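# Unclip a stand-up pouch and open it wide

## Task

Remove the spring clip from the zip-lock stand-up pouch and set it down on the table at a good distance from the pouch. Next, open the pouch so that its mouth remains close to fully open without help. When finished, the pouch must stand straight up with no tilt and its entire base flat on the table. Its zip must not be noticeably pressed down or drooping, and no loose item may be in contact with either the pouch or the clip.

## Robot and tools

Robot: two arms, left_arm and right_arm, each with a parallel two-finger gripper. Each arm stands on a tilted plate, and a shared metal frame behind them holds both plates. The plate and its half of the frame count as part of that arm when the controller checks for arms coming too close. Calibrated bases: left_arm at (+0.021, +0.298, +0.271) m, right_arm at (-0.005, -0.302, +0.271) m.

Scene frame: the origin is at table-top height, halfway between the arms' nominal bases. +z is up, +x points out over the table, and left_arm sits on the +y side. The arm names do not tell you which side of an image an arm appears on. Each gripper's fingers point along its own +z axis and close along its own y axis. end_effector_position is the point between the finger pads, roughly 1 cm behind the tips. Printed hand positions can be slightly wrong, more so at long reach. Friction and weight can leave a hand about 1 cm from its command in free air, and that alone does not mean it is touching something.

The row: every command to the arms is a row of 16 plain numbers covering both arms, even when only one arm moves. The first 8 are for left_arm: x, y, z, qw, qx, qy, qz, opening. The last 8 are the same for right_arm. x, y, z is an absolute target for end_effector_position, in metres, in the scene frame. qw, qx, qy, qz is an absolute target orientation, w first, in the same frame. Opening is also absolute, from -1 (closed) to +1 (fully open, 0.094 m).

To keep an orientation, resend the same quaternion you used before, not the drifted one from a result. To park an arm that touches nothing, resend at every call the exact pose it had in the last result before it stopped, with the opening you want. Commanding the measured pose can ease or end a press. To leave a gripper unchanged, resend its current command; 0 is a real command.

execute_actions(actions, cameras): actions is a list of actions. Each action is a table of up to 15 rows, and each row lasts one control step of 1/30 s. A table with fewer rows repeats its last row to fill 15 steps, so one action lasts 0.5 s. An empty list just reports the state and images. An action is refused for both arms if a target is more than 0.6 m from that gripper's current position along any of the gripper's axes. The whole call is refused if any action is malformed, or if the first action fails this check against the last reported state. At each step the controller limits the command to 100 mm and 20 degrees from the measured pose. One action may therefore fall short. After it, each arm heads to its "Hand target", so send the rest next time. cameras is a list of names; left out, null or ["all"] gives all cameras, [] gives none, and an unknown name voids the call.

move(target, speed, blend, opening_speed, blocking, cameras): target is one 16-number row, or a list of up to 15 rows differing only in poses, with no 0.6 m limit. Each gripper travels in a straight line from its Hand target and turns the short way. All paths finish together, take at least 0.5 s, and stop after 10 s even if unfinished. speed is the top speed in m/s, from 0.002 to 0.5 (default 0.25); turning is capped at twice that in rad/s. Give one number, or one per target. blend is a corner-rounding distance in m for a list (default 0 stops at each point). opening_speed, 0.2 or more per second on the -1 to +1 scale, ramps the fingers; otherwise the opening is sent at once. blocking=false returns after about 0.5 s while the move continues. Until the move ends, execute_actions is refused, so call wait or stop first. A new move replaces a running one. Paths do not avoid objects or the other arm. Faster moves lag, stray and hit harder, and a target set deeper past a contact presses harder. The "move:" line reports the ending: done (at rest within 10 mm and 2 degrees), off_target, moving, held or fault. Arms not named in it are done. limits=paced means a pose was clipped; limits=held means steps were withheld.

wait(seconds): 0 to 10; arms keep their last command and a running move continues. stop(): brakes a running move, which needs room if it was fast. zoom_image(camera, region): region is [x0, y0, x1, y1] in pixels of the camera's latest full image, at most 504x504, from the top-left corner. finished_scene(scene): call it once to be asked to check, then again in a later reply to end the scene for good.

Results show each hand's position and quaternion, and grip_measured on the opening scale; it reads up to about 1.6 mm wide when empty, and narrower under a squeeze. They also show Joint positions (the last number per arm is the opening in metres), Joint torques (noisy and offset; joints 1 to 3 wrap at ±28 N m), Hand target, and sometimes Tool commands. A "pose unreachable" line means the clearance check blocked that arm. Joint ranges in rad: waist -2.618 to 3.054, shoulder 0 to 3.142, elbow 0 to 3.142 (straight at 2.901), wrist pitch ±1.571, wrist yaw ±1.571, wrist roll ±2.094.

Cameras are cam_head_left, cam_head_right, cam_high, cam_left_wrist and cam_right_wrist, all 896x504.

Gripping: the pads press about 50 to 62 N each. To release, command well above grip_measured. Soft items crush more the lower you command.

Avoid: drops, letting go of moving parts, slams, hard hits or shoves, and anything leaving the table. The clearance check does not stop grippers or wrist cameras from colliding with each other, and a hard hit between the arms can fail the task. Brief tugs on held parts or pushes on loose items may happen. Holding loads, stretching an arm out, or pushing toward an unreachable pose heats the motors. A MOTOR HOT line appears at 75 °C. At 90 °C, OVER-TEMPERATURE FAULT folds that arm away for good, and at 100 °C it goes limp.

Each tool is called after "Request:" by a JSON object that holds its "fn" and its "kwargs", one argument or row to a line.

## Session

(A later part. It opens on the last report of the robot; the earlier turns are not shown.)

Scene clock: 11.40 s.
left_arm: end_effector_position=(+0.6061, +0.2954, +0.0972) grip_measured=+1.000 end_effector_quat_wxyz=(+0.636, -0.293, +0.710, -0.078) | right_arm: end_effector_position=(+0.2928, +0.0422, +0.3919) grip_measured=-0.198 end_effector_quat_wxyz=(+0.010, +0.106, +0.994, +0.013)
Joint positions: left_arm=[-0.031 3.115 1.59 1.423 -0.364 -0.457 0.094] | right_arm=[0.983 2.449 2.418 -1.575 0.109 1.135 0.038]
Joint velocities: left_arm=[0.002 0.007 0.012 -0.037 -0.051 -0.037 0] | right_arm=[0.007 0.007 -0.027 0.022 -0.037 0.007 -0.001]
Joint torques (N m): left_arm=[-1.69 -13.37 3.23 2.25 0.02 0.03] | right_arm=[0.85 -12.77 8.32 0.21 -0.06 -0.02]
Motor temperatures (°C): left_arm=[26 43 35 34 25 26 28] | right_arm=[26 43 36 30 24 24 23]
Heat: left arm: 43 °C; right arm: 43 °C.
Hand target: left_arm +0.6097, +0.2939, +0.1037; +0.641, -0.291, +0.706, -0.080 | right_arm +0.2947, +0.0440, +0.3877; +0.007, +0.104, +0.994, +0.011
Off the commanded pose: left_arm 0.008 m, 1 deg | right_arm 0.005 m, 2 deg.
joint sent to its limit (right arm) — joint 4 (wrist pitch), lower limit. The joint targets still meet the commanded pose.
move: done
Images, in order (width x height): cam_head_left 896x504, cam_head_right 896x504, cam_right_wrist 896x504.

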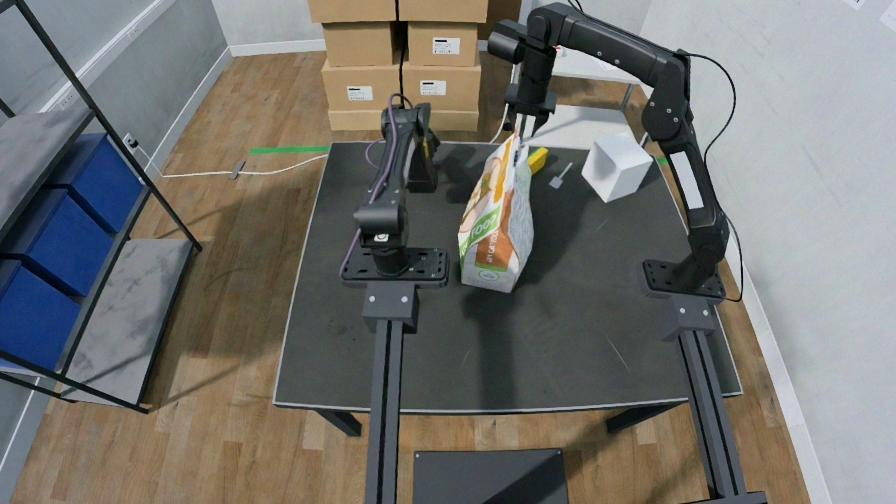

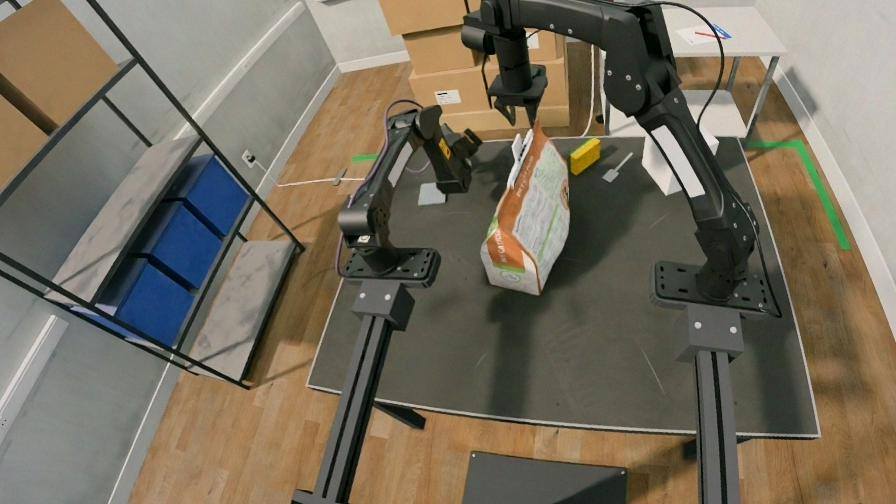

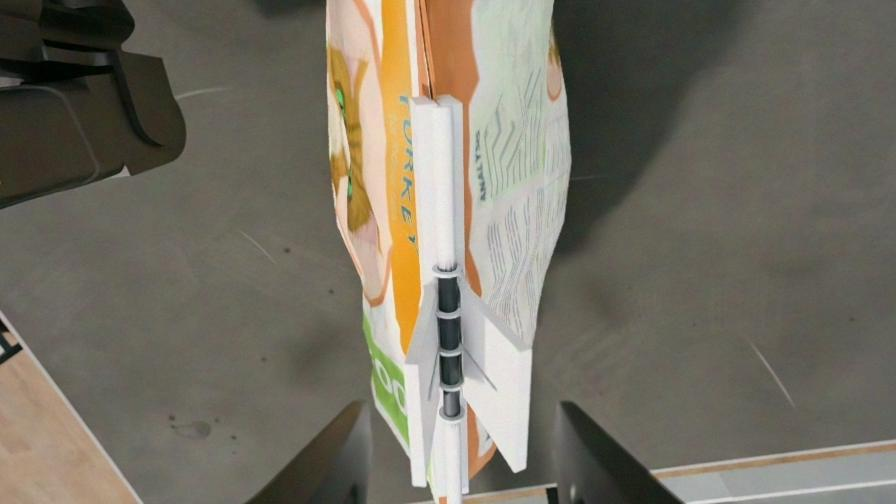

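Request:
{"fn": "move", "kwargs": {
  "target": [0.6097,0.2939,0.1037,0.641,-0.291,0.706,-0.08,1,0.290,0.045,0.366,0,0.1045,0.9945,0,-0.2],
  "speed": 0.06,
  "cameras": ["cam_head_right","cam_head_left","cam_right_wrist"]
}}

Request:
{"fn": "zoom_image", "kwargs": {
  "camera": "cam_head_right",
  "region": [480, 60, 600, 180]
}}

Request:
{"fn": "zoom_image", "kwargs": {
  "camera": "cam_head_left",
  "region": [460, 80, 580, 200]
}}

Scene clock: 12.90 s.
left_arm: end_effector_position=(+0.6061, +0.2954, +0.0972) grip_measured=+1.000 end_effector_quat_wxyz=(+0.636, -0.293, +0.710, -0.078) | right_arm: end_effector_position=(+0.2915, +0.0434, +0.3760) grip_measured=-0.198 end_effector_quat_wxyz=(+0.006, +0.105, +0.994, +0.006)
Joint positions: left_arm=[-0.031 3.115 1.59 1.423 -0.364 -0.457 0.094] | right_arm=[0.983 2.449 2.353 -1.525 0.108 1.134 0.038]
Joint velocities: left_arm=[-0.002 0.012 0.002 0.11 0.081 0.022 0] | right_arm=[-0.007 0.002 0.002 -0.081 -0.051 -0.066 -0.001]
Joint torques (N m): left_arm=[-1.7 -13.37 3.23 2.25 0.03 0.03] | right_arm=[1.17 -13.18 5.67 0.32 -0.06 0.05]
Motor temperatures (°C): left_arm=[26 44 35 34 25 26 28] | right_arm=[26 44 36 30 24 24 23]
Heat: left arm: 44 °C; right arm: 44 °C.
Hand target: left_arm +0.6097, +0.2939, +0.1037; +0.641, -0.291, +0.706, -0.080 | right_arm +0.2900, +0.0450, +0.3661; +0.000, +0.104, +0.995, +0.000
Off the commanded pose: left_arm 0.008 m, 1 deg | right_arm 0.010 m, 1 deg.
move: done
Images, in order (width x height): cam_head_left 896x504, cam_head_right 896x504, cam_right_wrist 896x504.

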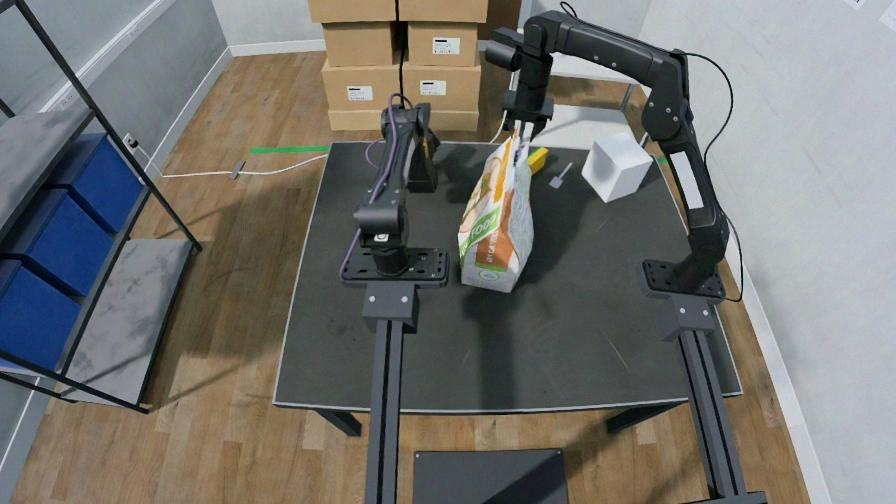

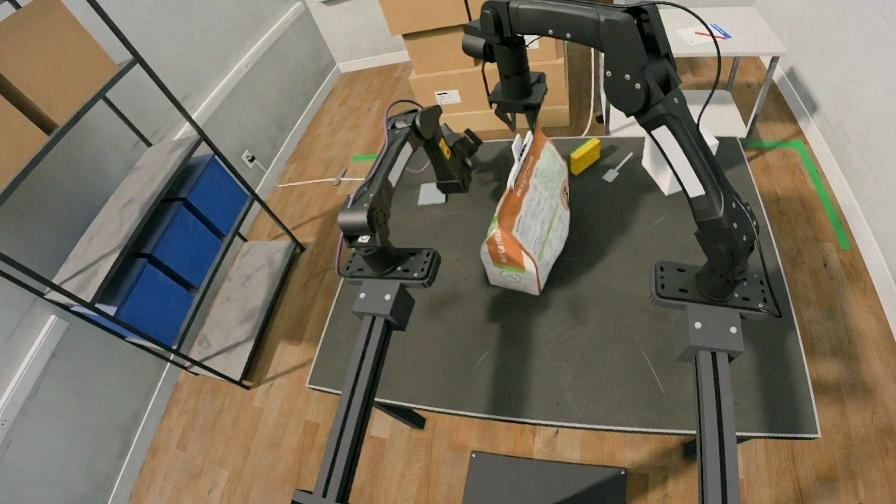

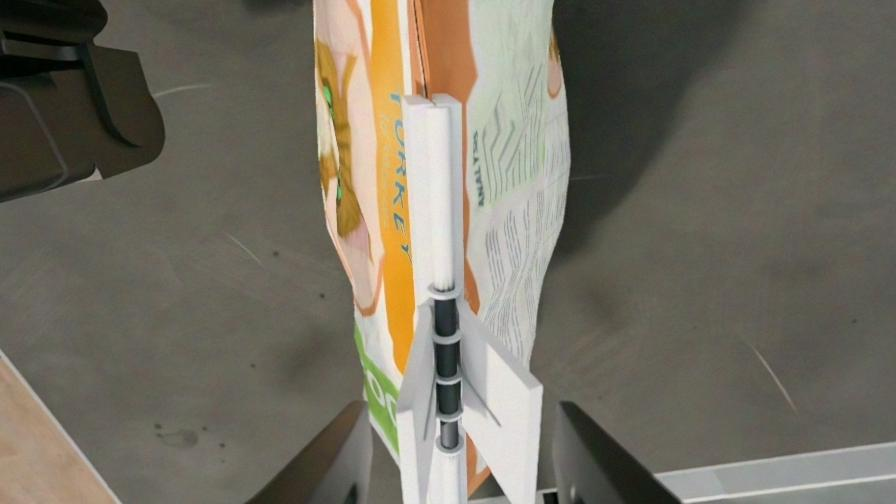

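Scaled by 4.200 from the camera's 896x504 image, which has a finer 1280x720 frame.

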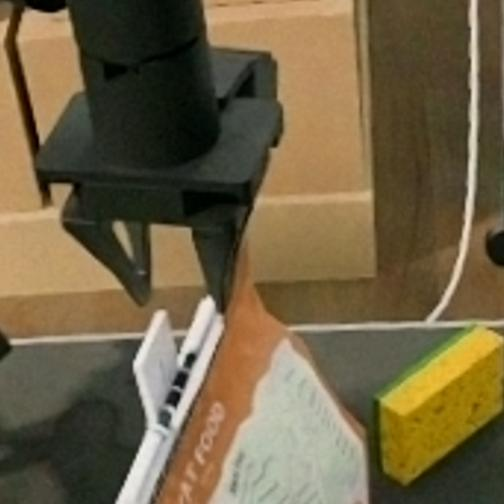

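Scaled by 4.200 from the camera's 896x504 image, which has a finer 1280x720 frame.

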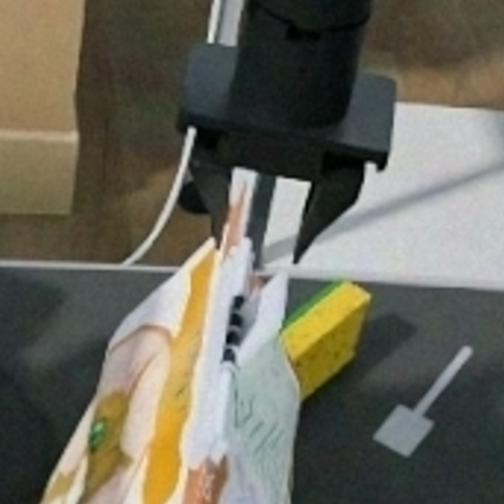

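Request:
{"fn": "move", "kwargs": {
  "target": [0.6097,0.2939,0.1037,0.641,-0.291,0.706,-0.08,1,0.286,0.046,0.351,0,0.1045,0.9945,0,-0.2],
  "speed": 0.06,
  "cameras": ["cam_head_right","cam_head_left","cam_right_wrist"]
}}

Request:
{"fn": "zoom_image", "kwargs": {
  "camera": "cam_head_right",
  "region": [480, 60, 600, 180]
}}

Request:
{"fn": "zoom_image", "kwargs": {
  "camera": "cam_head_left",
  "region": [460, 80, 580, 200]
}}

Scene clock: 14.23 s.
left_arm: end_effector_position=(+0.6061, +0.2954, +0.0972) grip_measured=+1.000 end_effector_quat_wxyz=(+0.636, -0.293, +0.710, -0.078) | right_arm: end_effector_position=(+0.2884, +0.0437, +0.3506) grip_measured=-0.198 end_effector_quat_wxyz=(+0.000, +0.104, +0.995, -0.004)
Joint positions: left_arm=[-0.031 3.115 1.59 1.423 -0.364 -0.457 0.094] | right_arm=[0.983 2.449 2.251 -1.446 0.108 1.136 0.038]
Joint velocities: left_arm=[-0.007 -0.007 -0.007 -0.037 0.051 -0.022 0] | right_arm=[0.007 -0.007 0.017 -0.007 -0.007 0.051 0]
Joint torques (N m): left_arm=[-1.69 -13.34 3.25 2.25 0.02 0.02] | right_arm=[1.55 -15.12 5.63 0.29 -0.06 0.07]
Motor temperatures (°C): left_arm=[26 44 35 35 25 26 28] | right_arm=[26 44 36 30 24 24 23]
Heat: left arm: 44 °C; right arm: 44 °C.
Hand target: left_arm +0.6097, +0.2939, +0.1037; +0.641, -0.291, +0.706, -0.080 | right_arm +0.2861, +0.0460, +0.3510; +0.000, +0.104, +0.995, +0.000
Off the commanded pose: left_arm 0.008 m, 1 deg | right_arm 0.003 m, 0 deg.
move: done
Images, in order (width x height): cam_head_left 896x504, cam_head_right 896x504, cam_right_wrist 896x504.

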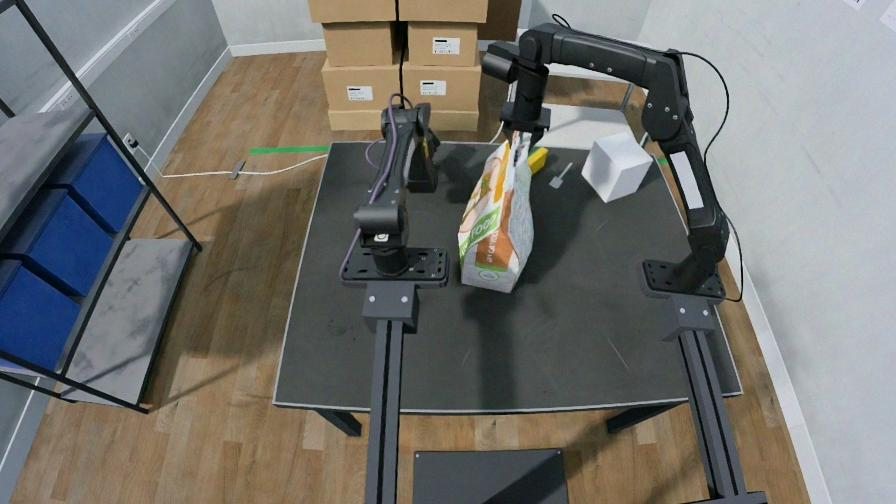

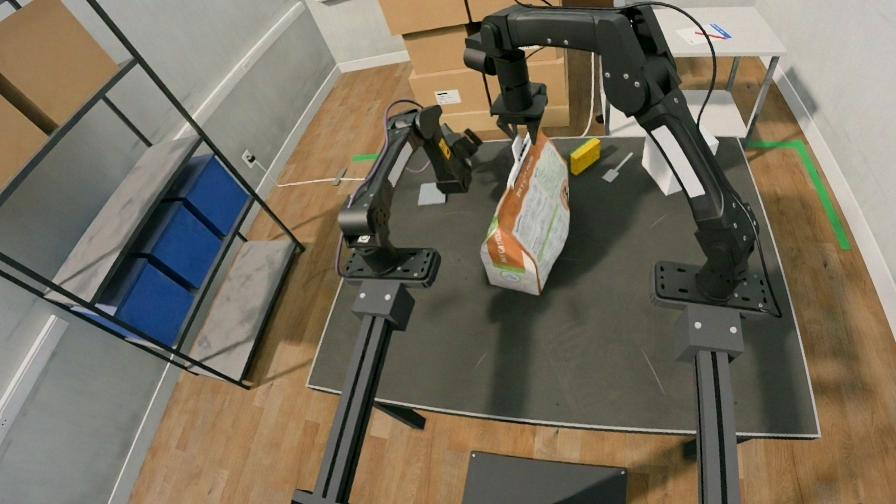

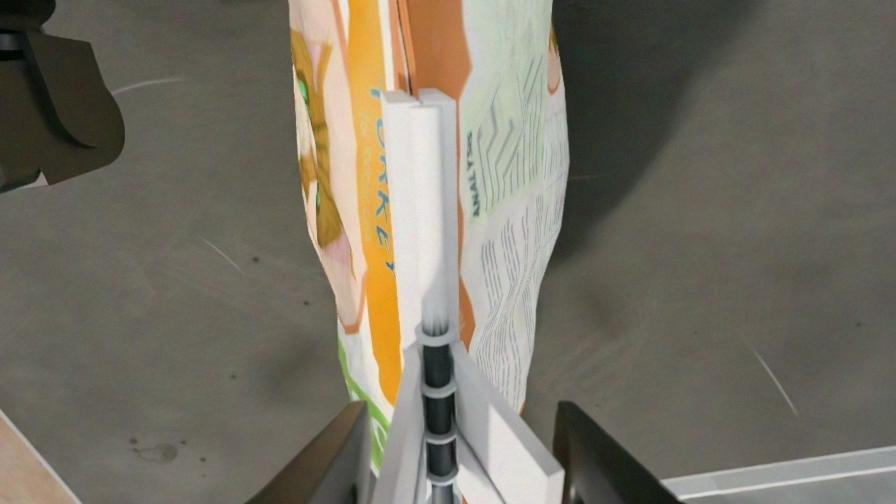

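Scaled by 4.200 from the camera's 896x504 image, which has a finer 1280x720 frame.

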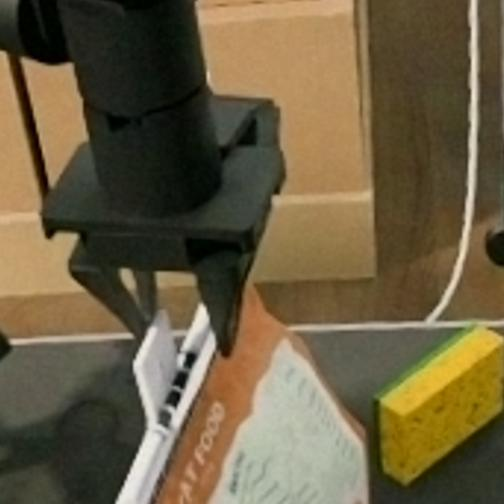

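Scaled by 4.200 from the camera's 896x504 image, which has a finer 1280x720 frame.

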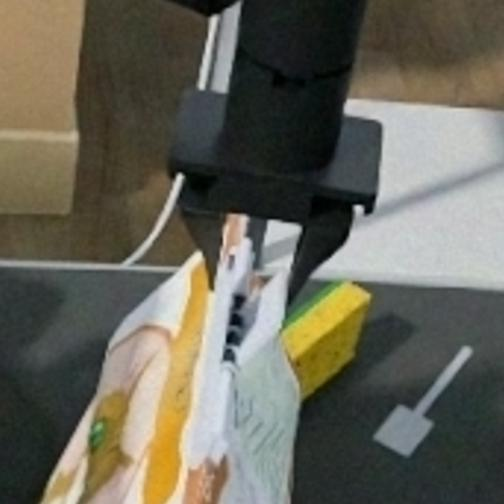

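Request:
{"fn": "move", "kwargs": {
  "target": [0.6097,0.2939,0.1037,0.641,-0.291,0.706,-0.08,1,0.274,0.0485,0.345,0,0.1045,0.9945,0,-0.2],
  "speed": 0.05,
  "cameras": ["cam_head_right","cam_head_left","cam_right_wrist"]
}}

Request:
{"fn": "zoom_image", "kwargs": {
  "camera": "cam_head_right",
  "region": [480, 60, 600, 180]
}}

Request:
{"fn": "zoom_image", "kwargs": {
  "camera": "cam_head_left",
  "region": [460, 80, 580, 200]
}}

Scene clock: 15.87 s.
left_arm: end_effector_position=(+0.6061, +0.2954, +0.0972) grip_measured=+1.000 end_effector_quat_wxyz=(+0.636, -0.293, +0.710, -0.078) | right_arm: end_effector_position=(+0.2749, +0.0450, +0.3301) grip_measured=-0.198 end_effector_quat_wxyz=(-0.008, +0.103, +0.994, -0.018)
Joint positions: left_arm=[-0.031 3.115 1.59 1.423 -0.364 -0.457 0.094] | right_arm=[1.003 2.449 2.164 -1.395 0.107 1.158 0.038]
Joint velocities: left_arm=[0.002 0.007 0.002 -0.022 0.022 0.007 0] | right_arm=[-0.007 0.002 -0.012 -0.037 -0.022 -0.022 0.001]
Joint torques (N m): left_arm=[-1.68 -13.34 3.25 2.24 0.03 0.03] | right_arm=[1.68 -18.09 5.53 0.2 -0.06 0.09]
Motor temperatures (°C): left_arm=[26 45 35 35 25 26 28] | right_arm=[26 46 36 30 24 24 23]
Heat: left arm: 45 °C; right arm: 46 °C.
Hand target: left_arm +0.6097, +0.2939, +0.1037; +0.641, -0.291, +0.706, -0.080 | right_arm +0.2740, +0.0482, +0.3449; +0.000, +0.104, +0.995, +0.000
Off the commanded pose: left_arm 0.008 m, 1 deg | right_arm 0.015 m, 2 deg.
move: off_target (right_arm)
Images, in order (width x height): cam_head_left 896x504, cam_head_right 896x504, cam_right_wrist 896x504.

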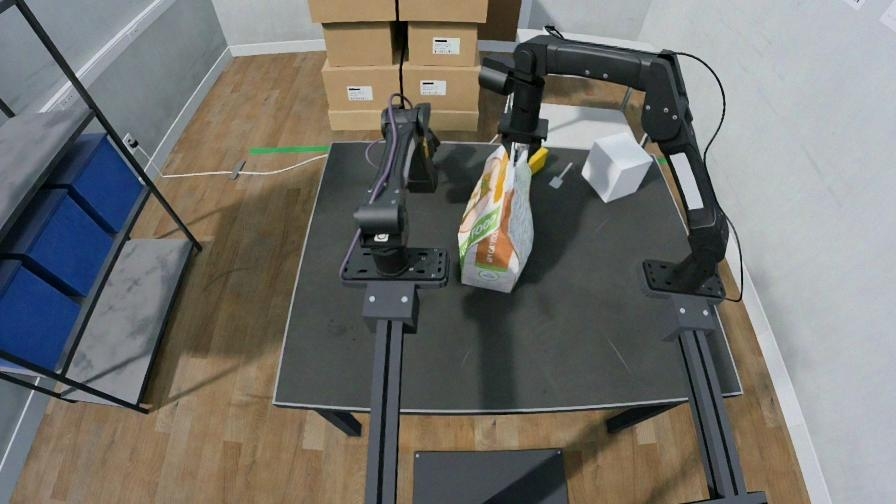

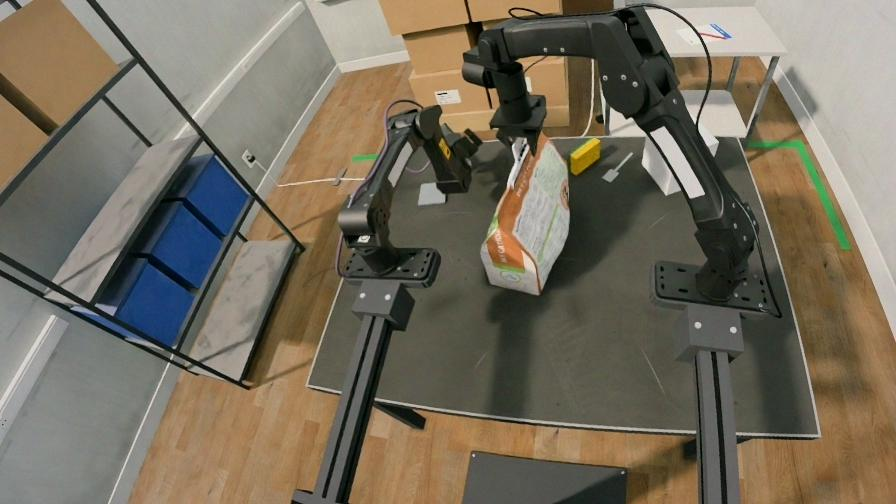

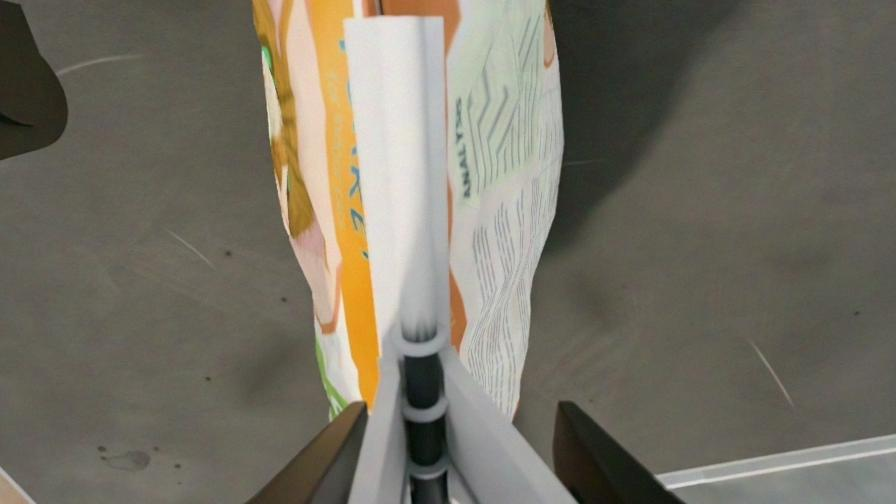

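Scaled by 4.200 from the camera's 896x504 image, which has a finer 1280x720 frame.

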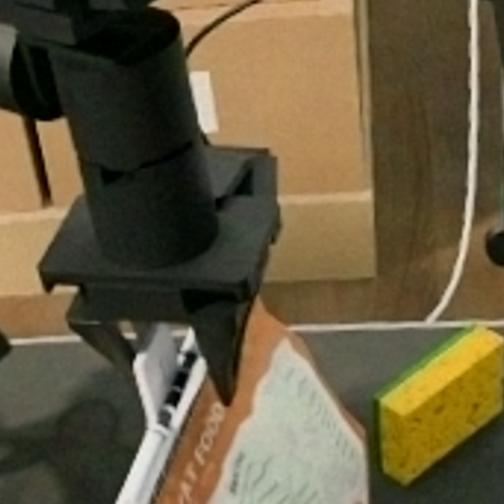

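Scaled by 4.200 from the camera's 896x504 image, which has a finer 1280x720 frame.

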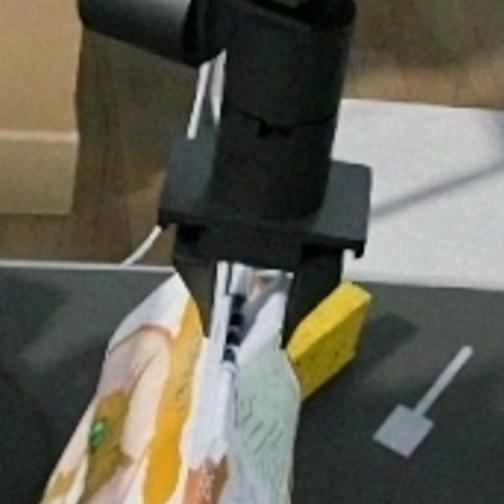

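Request:
{"fn": "move", "kwargs": {
  "target": [0.6097,0.2939,0.1037,0.641,-0.291,0.706,-0.08,1,0.276,0.053,0.349,0,0.1045,0.9945,0,-0.2],
  "speed": 0.05,
  "cameras": ["cam_right_wrist"]
}}

Request:
{"fn": "zoom_image", "kwargs": {
  "camera": "cam_right_wrist",
  "region": [200, 250, 700, 504]
}}

Scene clock: 17.07 s.
left_arm: end_effector_position=(+0.6061, +0.2954, +0.0972) grip_measured=+1.000 end_effector_quat_wxyz=(+0.636, -0.293, +0.710, -0.078) | right_arm: end_effector_position=(+0.2782, +0.0482, +0.3379) grip_measured=-0.198 end_effector_quat_wxyz=(-0.003, +0.106, +0.994, -0.010)
Joint positions: left_arm=[-0.031 3.115 1.59 1.423 -0.364 -0.457 0.094] | right_arm=[1.003 2.449 2.196 -1.407 0.107 1.162 0.038]
Joint velocities: left_arm=[-0.002 0.002 -0.012 0.022 -0.022 -0.022 0] | right_arm=[0.002 0.007 0.007 -0.022 0.051 0.051 -0.002]
Joint torques (N m): left_arm=[-1.7 -13.33 3.25 2.25 0.03 0.03] | right_arm=[1.96 -15.61 8.44 0.01 -0.06 0.08]
Motor temperatures (°C): left_arm=[26 45 35 35 25 26 28] | right_arm=[26 47 36 30 24 24 23]
Heat: left arm: 45 °C; right arm: 47 °C.
Hand target: left_arm +0.6097, +0.2939, +0.1037; +0.641, -0.291, +0.706, -0.080 | right_arm +0.2758, +0.0528, +0.3489; +0.000, +0.105, +0.995, +0.000
Off the commanded pose: left_arm 0.008 m, 1 deg | right_arm 0.012 m, 1 deg.
move: off_target (right_arm)
Images, in order (width x height): cam_right_wrist 896x504.

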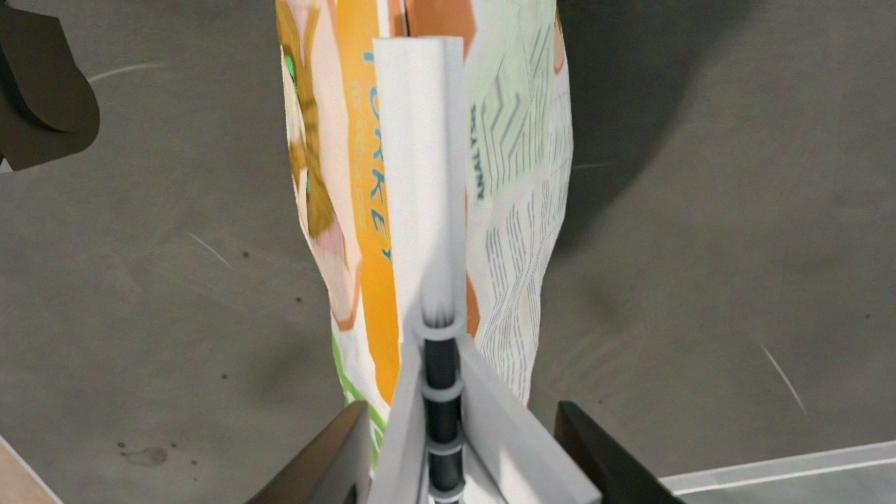

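Scaled by 1.008 from the camera's 896x504 image, which has a finer 1280x720 frame.

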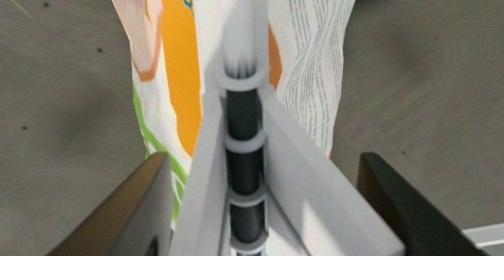

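Request:
{"fn": "move", "kwargs": {
  "target": [0.6097,0.2939,0.1037,0.641,-0.291,0.706,-0.08,1,0.272,0.053,0.360,0,0.1045,0.9945,0,-0.2],
  "speed": 0.05,
  "cameras": ["cam_right_wrist"]
}}

Request:
{"fn": "zoom_image", "kwargs": {
  "camera": "cam_head_right",
  "region": [480, 60, 600, 180]
}}

Scene clock: 18.27 s.
left_arm: end_effector_position=(+0.6061, +0.2954, +0.0972) grip_measured=+1.000 end_effector_quat_wxyz=(+0.636, -0.293, +0.710, -0.078) | right_arm: end_effector_position=(+0.2733, +0.0484, +0.3456) grip_measured=-0.198 end_effector_quat_wxyz=(-0.005, +0.105, +0.994, -0.013)
Joint positions: left_arm=[-0.031 3.115 1.59 1.423 -0.364 -0.457 0.094] | right_arm=[1.014 2.449 2.224 -1.445 0.106 1.171 0.038]
Joint velocities: left_arm=[-0.017 0.002 -0.007 -0.022 -0.051 -0.007 0] | right_arm=[-0.012 -0.007 -0.022 -0.007 -0.081 -0.007 -0.001]
Joint torques (N m): left_arm=[-1.66 -13.35 3.22 2.25 0.04 0.02] | right_arm=[1.8 -16.25 8.5 -0.02 -0.06 0.08]
Motor temperatures (°C): left_arm=[26 45 35 35 25 26 28] | right_arm=[26 47 37 30 24 24 23]
Heat: left arm: 45 °C; right arm: 47 °C.
Hand target: left_arm +0.6097, +0.2939, +0.1037; +0.641, -0.291, +0.706, -0.080 | right_arm +0.2716, +0.0525, +0.3597; +0.000, +0.105, +0.995, +0.000
Off the commanded pose: left_arm 0.008 m, 1 deg | right_arm 0.015 m, 2 deg.
move: off_target (right_arm)
Images, in order (width x height): cam_right_wrist 896x504.

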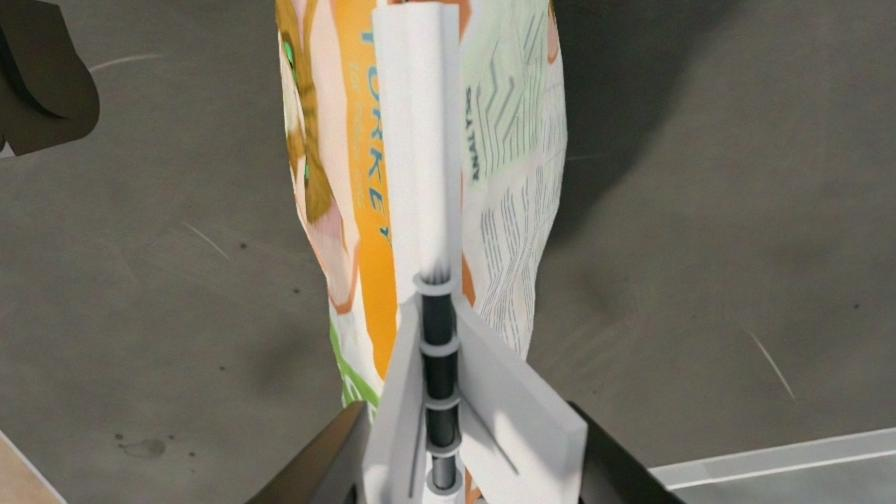

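This scene's latest camera images include none from cam_head_right. They are from: cam_right_wrist. cam_head_right's image comes with the result of a call that names it in "cameras".

Request:
{"fn": "move", "kwargs": {
  "target": [0.6097,0.2939,0.1037,0.641,-0.291,0.706,-0.08,1,0.272,0.053,0.360,0,0.1045,0.9945,0,-0.85],
  "opening_speed": 0.8,
  "cameras": ["cam_right_wrist","cam_head_right","cam_head_left"]
}}

Request:
{"fn": "zoom_image", "kwargs": {
  "camera": "cam_head_right",
  "region": [480, 60, 600, 180]
}}

Scene clock: 20.07 s.
left_arm: end_effector_position=(+0.6061, +0.2954, +0.0972) grip_measured=+1.000 end_effector_quat_wxyz=(+0.636, -0.293, +0.710, -0.078) | right_arm: end_effector_position=(+0.2730, +0.0484, +0.3457) grip_measured=-0.645 end_effector_quat_wxyz=(-0.006, +0.106, +0.994, -0.013)
Joint positions: left_arm=[-0.031 3.115 1.59 1.423 -0.364 -0.457 0.094] | right_arm=[1.014 2.449 2.224 -1.446 0.105 1.172 0.017]
Joint velocities: left_arm=[0.007 0.002 -0.002 0.007 0.037 -0.037 0] | right_arm=[-0.002 0.007 0.002 -0.037 -0.037 0.037 -0.001]
Joint torques (N m): left_arm=[-1.68 -13.34 3.26 2.25 0.03 0.02] | right_arm=[1.84 -16.16 8.61 -0.03 -0.04 0.07]
Motor temperatures (°C): left_arm=[26 46 35 35 25 26 28] | right_arm=[26 48 37 30 24 24 23]
Heat: left arm: 46 °C; right arm: 48 °C.
Hand target: left_arm +0.6097, +0.2939, +0.1037; +0.641, -0.291, +0.706, -0.080 | right_arm +0.2717, +0.0528, +0.3599; +0.000, +0.105, +0.995, +0.000
Off the commanded pose: left_arm 0.008 m, 1 deg | right_arm 0.015 m, 2 deg.
move: off_target (right_arm)
Images, in order (width x height): cam_head_left 896x504, cam_head_right 896x504, cam_right_wrist 896x504.

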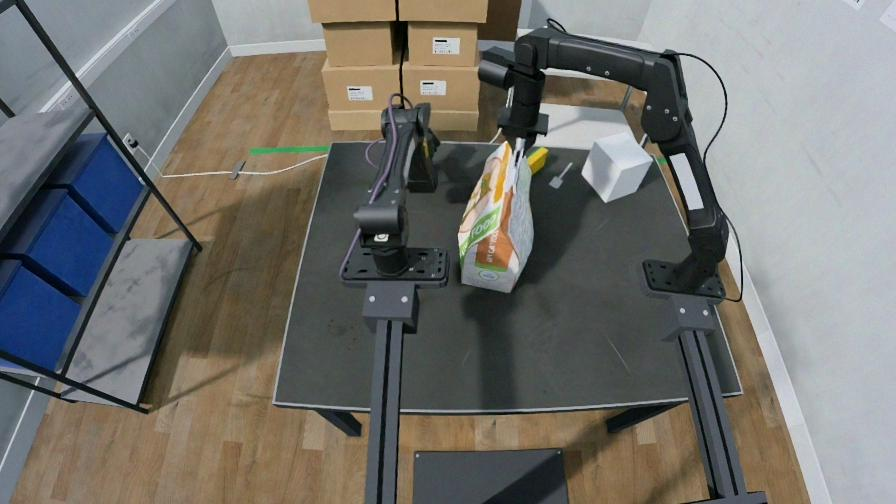

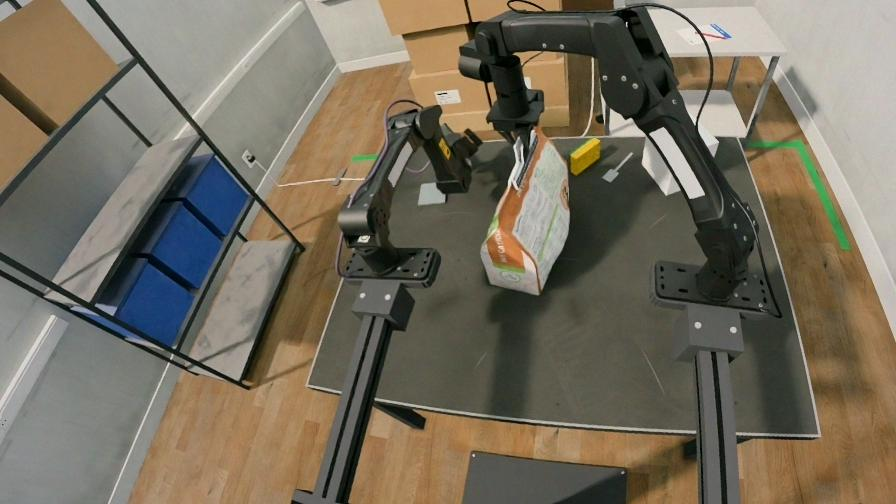

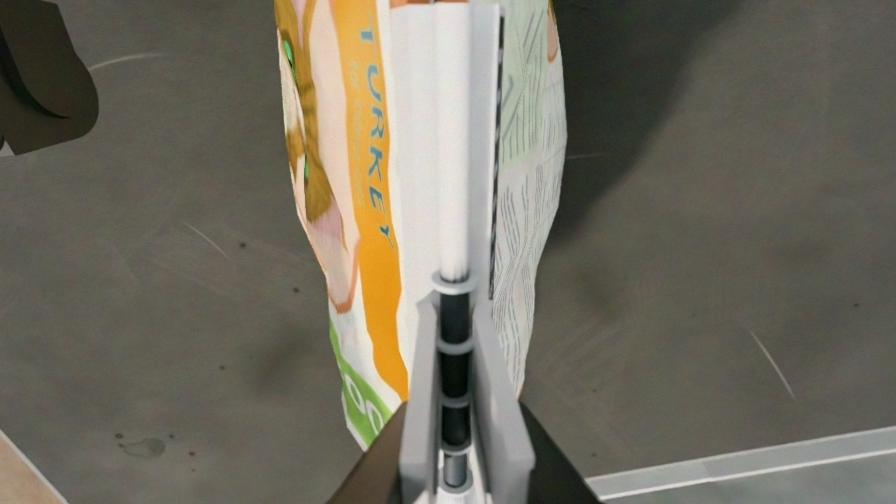

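Scaled by 4.200 from the camera's 896x504 image, which has a finer 1280x720 frame.

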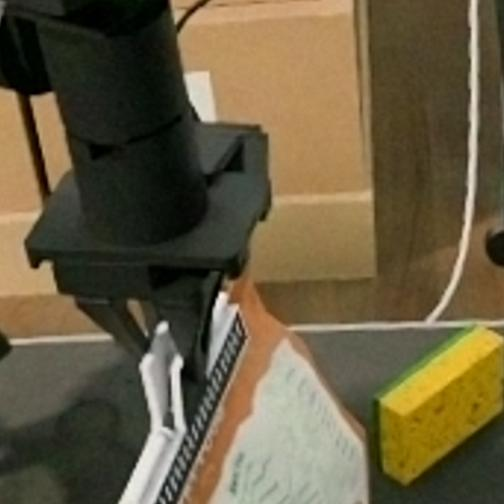

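Request:
{"fn": "move", "kwargs": {
  "target": [0.6097,0.2939,0.1037,0.641,-0.291,0.706,-0.08,1,0.272,0.053,0.41,0,0.1045,0.9945,0,-0.85],
  "speed": 0.06,
  "cameras": ["cam_right_wrist","cam_head_right"]
}}

Request:
{"fn": "zoom_image", "kwargs": {
  "camera": "cam_head_right",
  "region": [480, 60, 600, 180]
}}

Scene clock: 21.40 s.
left_arm: end_effector_position=(+0.6061, +0.2954, +0.0972) grip_measured=+1.000 end_effector_quat_wxyz=(+0.636, -0.293, +0.710, -0.078) | right_arm: end_effector_position=(+0.2734, +0.0507, +0.3844) grip_measured=-0.647 end_effector_quat_wxyz=(+0.003, +0.104, +0.995, +0.002)
Joint positions: left_arm=[-0.031 3.115 1.59 1.423 -0.364 -0.457 0.094] | right_arm=[1.024 2.449 2.38 -1.567 0.104 1.177 0.017]
Joint velocities: left_arm=[-0.002 -0.022 0.002 -0.022 0.037 -0.051 0] | right_arm=[-0.022 -0.007 -0.007 0.022 0.022 -0.007 0]
Joint torques (N m): left_arm=[-1.69 -13.35 3.22 2.24 0.02 0.03] | right_arm=[1.85 -18.54 7.94 0.06 -0.04 0.06]
Motor temperatures (°C): left_arm=[26 46 35 35 25 26 28] | right_arm=[26 49 37 30 24 24 23]
Heat: left arm: 46 °C; right arm: 49 °C.
Hand target: left_arm +0.6097, +0.2939, +0.1037; +0.641, -0.291, +0.706, -0.080 | right_arm +0.2711, +0.0520, +0.4090; +0.014, +0.104, +0.994, +0.025
Off the commanded pose: left_arm 0.008 m, 1 deg | right_arm 0.026 m, 0 deg.
joint sent to its limit (right arm) — joint 4 (wrist pitch), lower limit. The joint targets are off in orientation, not in position.
move: off_target (right_arm)
Images, in order (width x height): cam_head_right 896x504, cam_right_wrist 896x504.

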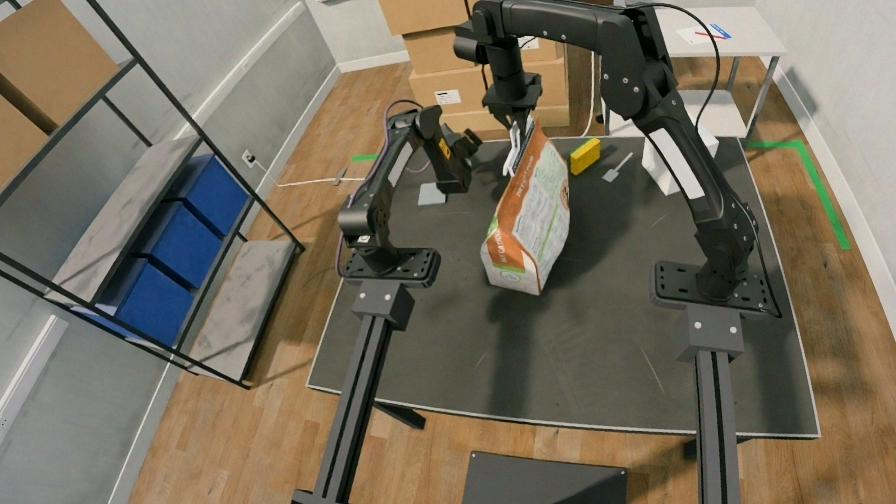

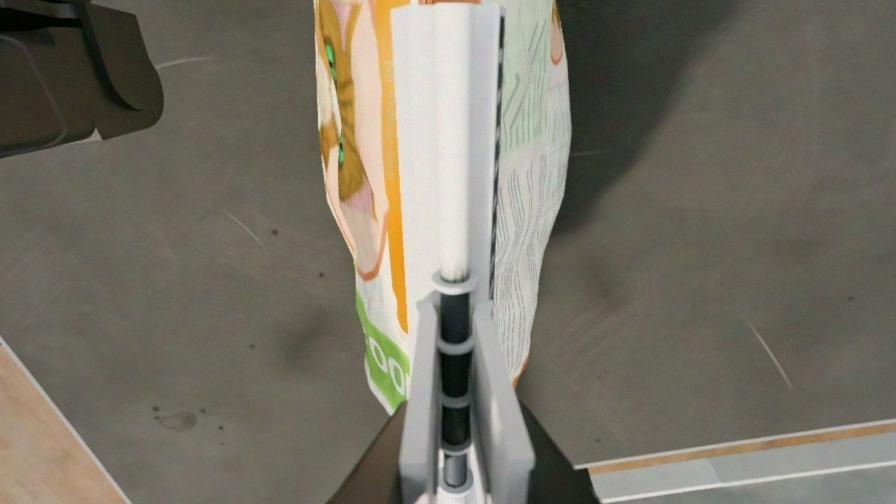

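Scaled by 4.200 from the camera's 896x504 image, which has a finer 1280x720 frame.

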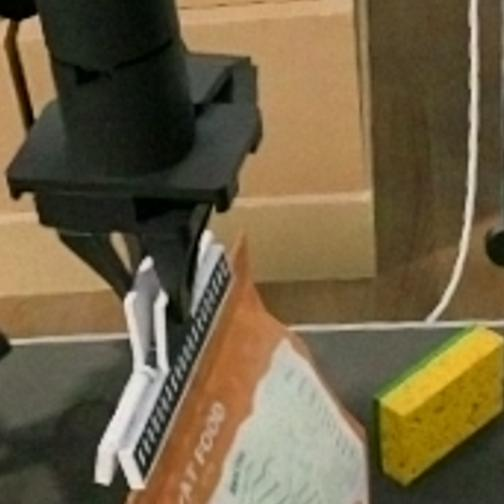

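Request:
{"fn": "move", "kwargs": {
  "target": [0.6097,0.2939,0.1037,0.641,-0.291,0.706,-0.08,1,0.272,0.053,0.49,0,0.1045,0.9945,0,-0.85],
  "speed": 0.1
}}

Scene clock: 23.43 s.
left_arm: end_effector_position=(+0.6061, +0.2954, +0.0972) grip_measured=+1.000 end_effector_quat_wxyz=(+0.636, -0.293, +0.710, -0.078) | right_arm: end_effector_position=(+0.2746, +0.0541, +0.4662) grip_measured=-0.647 end_effector_quat_wxyz=(+0.052, +0.105, +0.989, +0.093)
Joint positions: left_arm=[-0.031 3.115 1.59 1.423 -0.364 -0.457 0.094] | right_arm=[1.044 2.298 2.437 -1.57 0.104 1.177 0.017]
Joint velocities: left_arm=[0.007 -0.012 -0.002 -0.051 -0.007 -0.007 0] | right_arm=[0.012 0.012 -0.007 0.007 -0.007 -0.022 0]
Joint torques (N m): left_arm=[-1.72 -13.34 3.22 2.25 0.03 0.02] | right_arm=[1.77 -16.69 8.09 0.57 0.02 0.05]
Motor temperatures (°C): left_arm=[26 47 35 35 25 26 28] | right_arm=[26 51 37 30 24 24 24]
Heat: left arm: 47 °C; right arm: 51 °C.
Hand target: left_arm +0.6097, +0.2939, +0.1037; +0.641, -0.291, +0.706, -0.080 | right_arm +0.2713, +0.0521, +0.4889; +0.064, +0.104, +0.986, +0.114
Off the commanded pose: left_arm 0.008 m, 1 deg | right_arm 0.024 m, 12 deg.
joint sent to its limit (right arm) — joint 4 (wrist pitch), lower limit. The joint targets are off in orientation, not in position.
move: off_target (right_arm)

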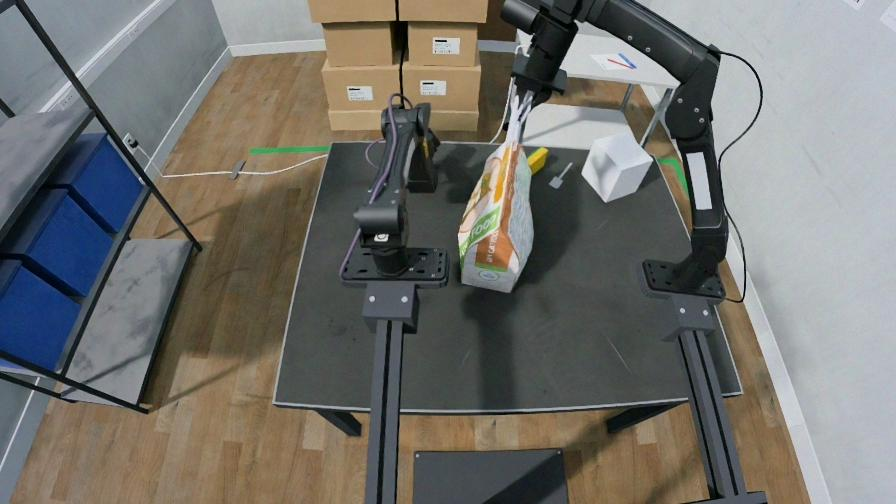

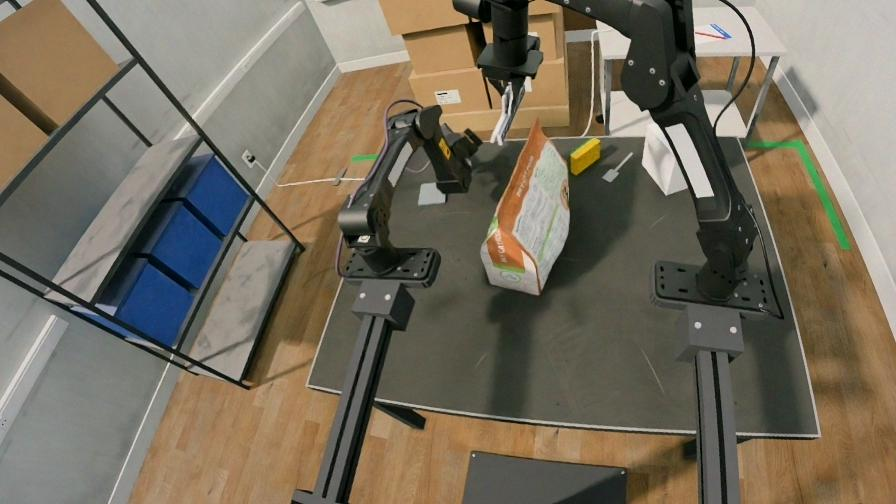

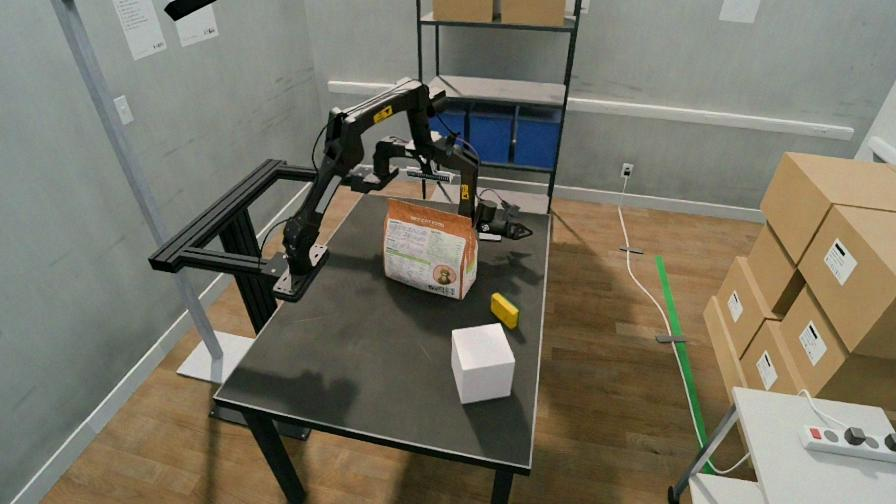

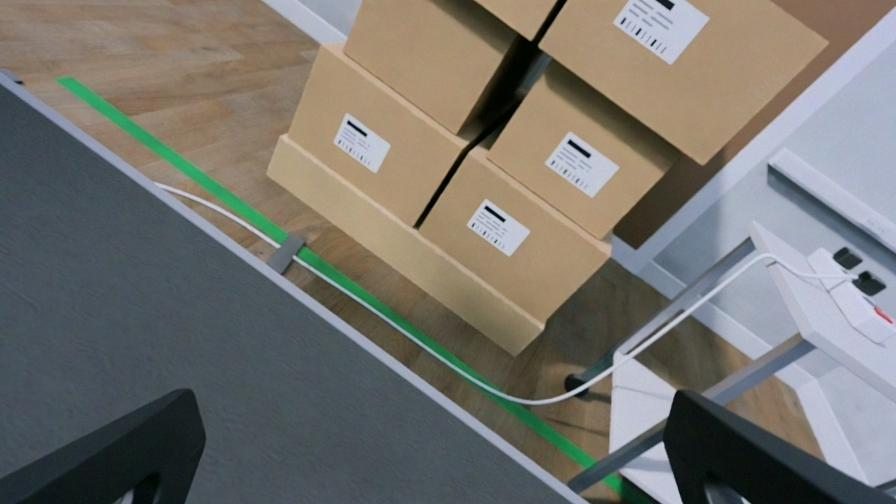

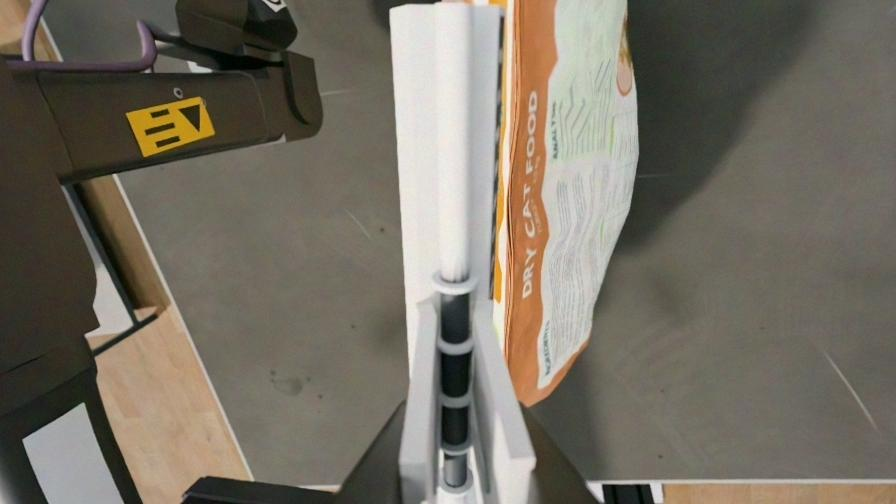

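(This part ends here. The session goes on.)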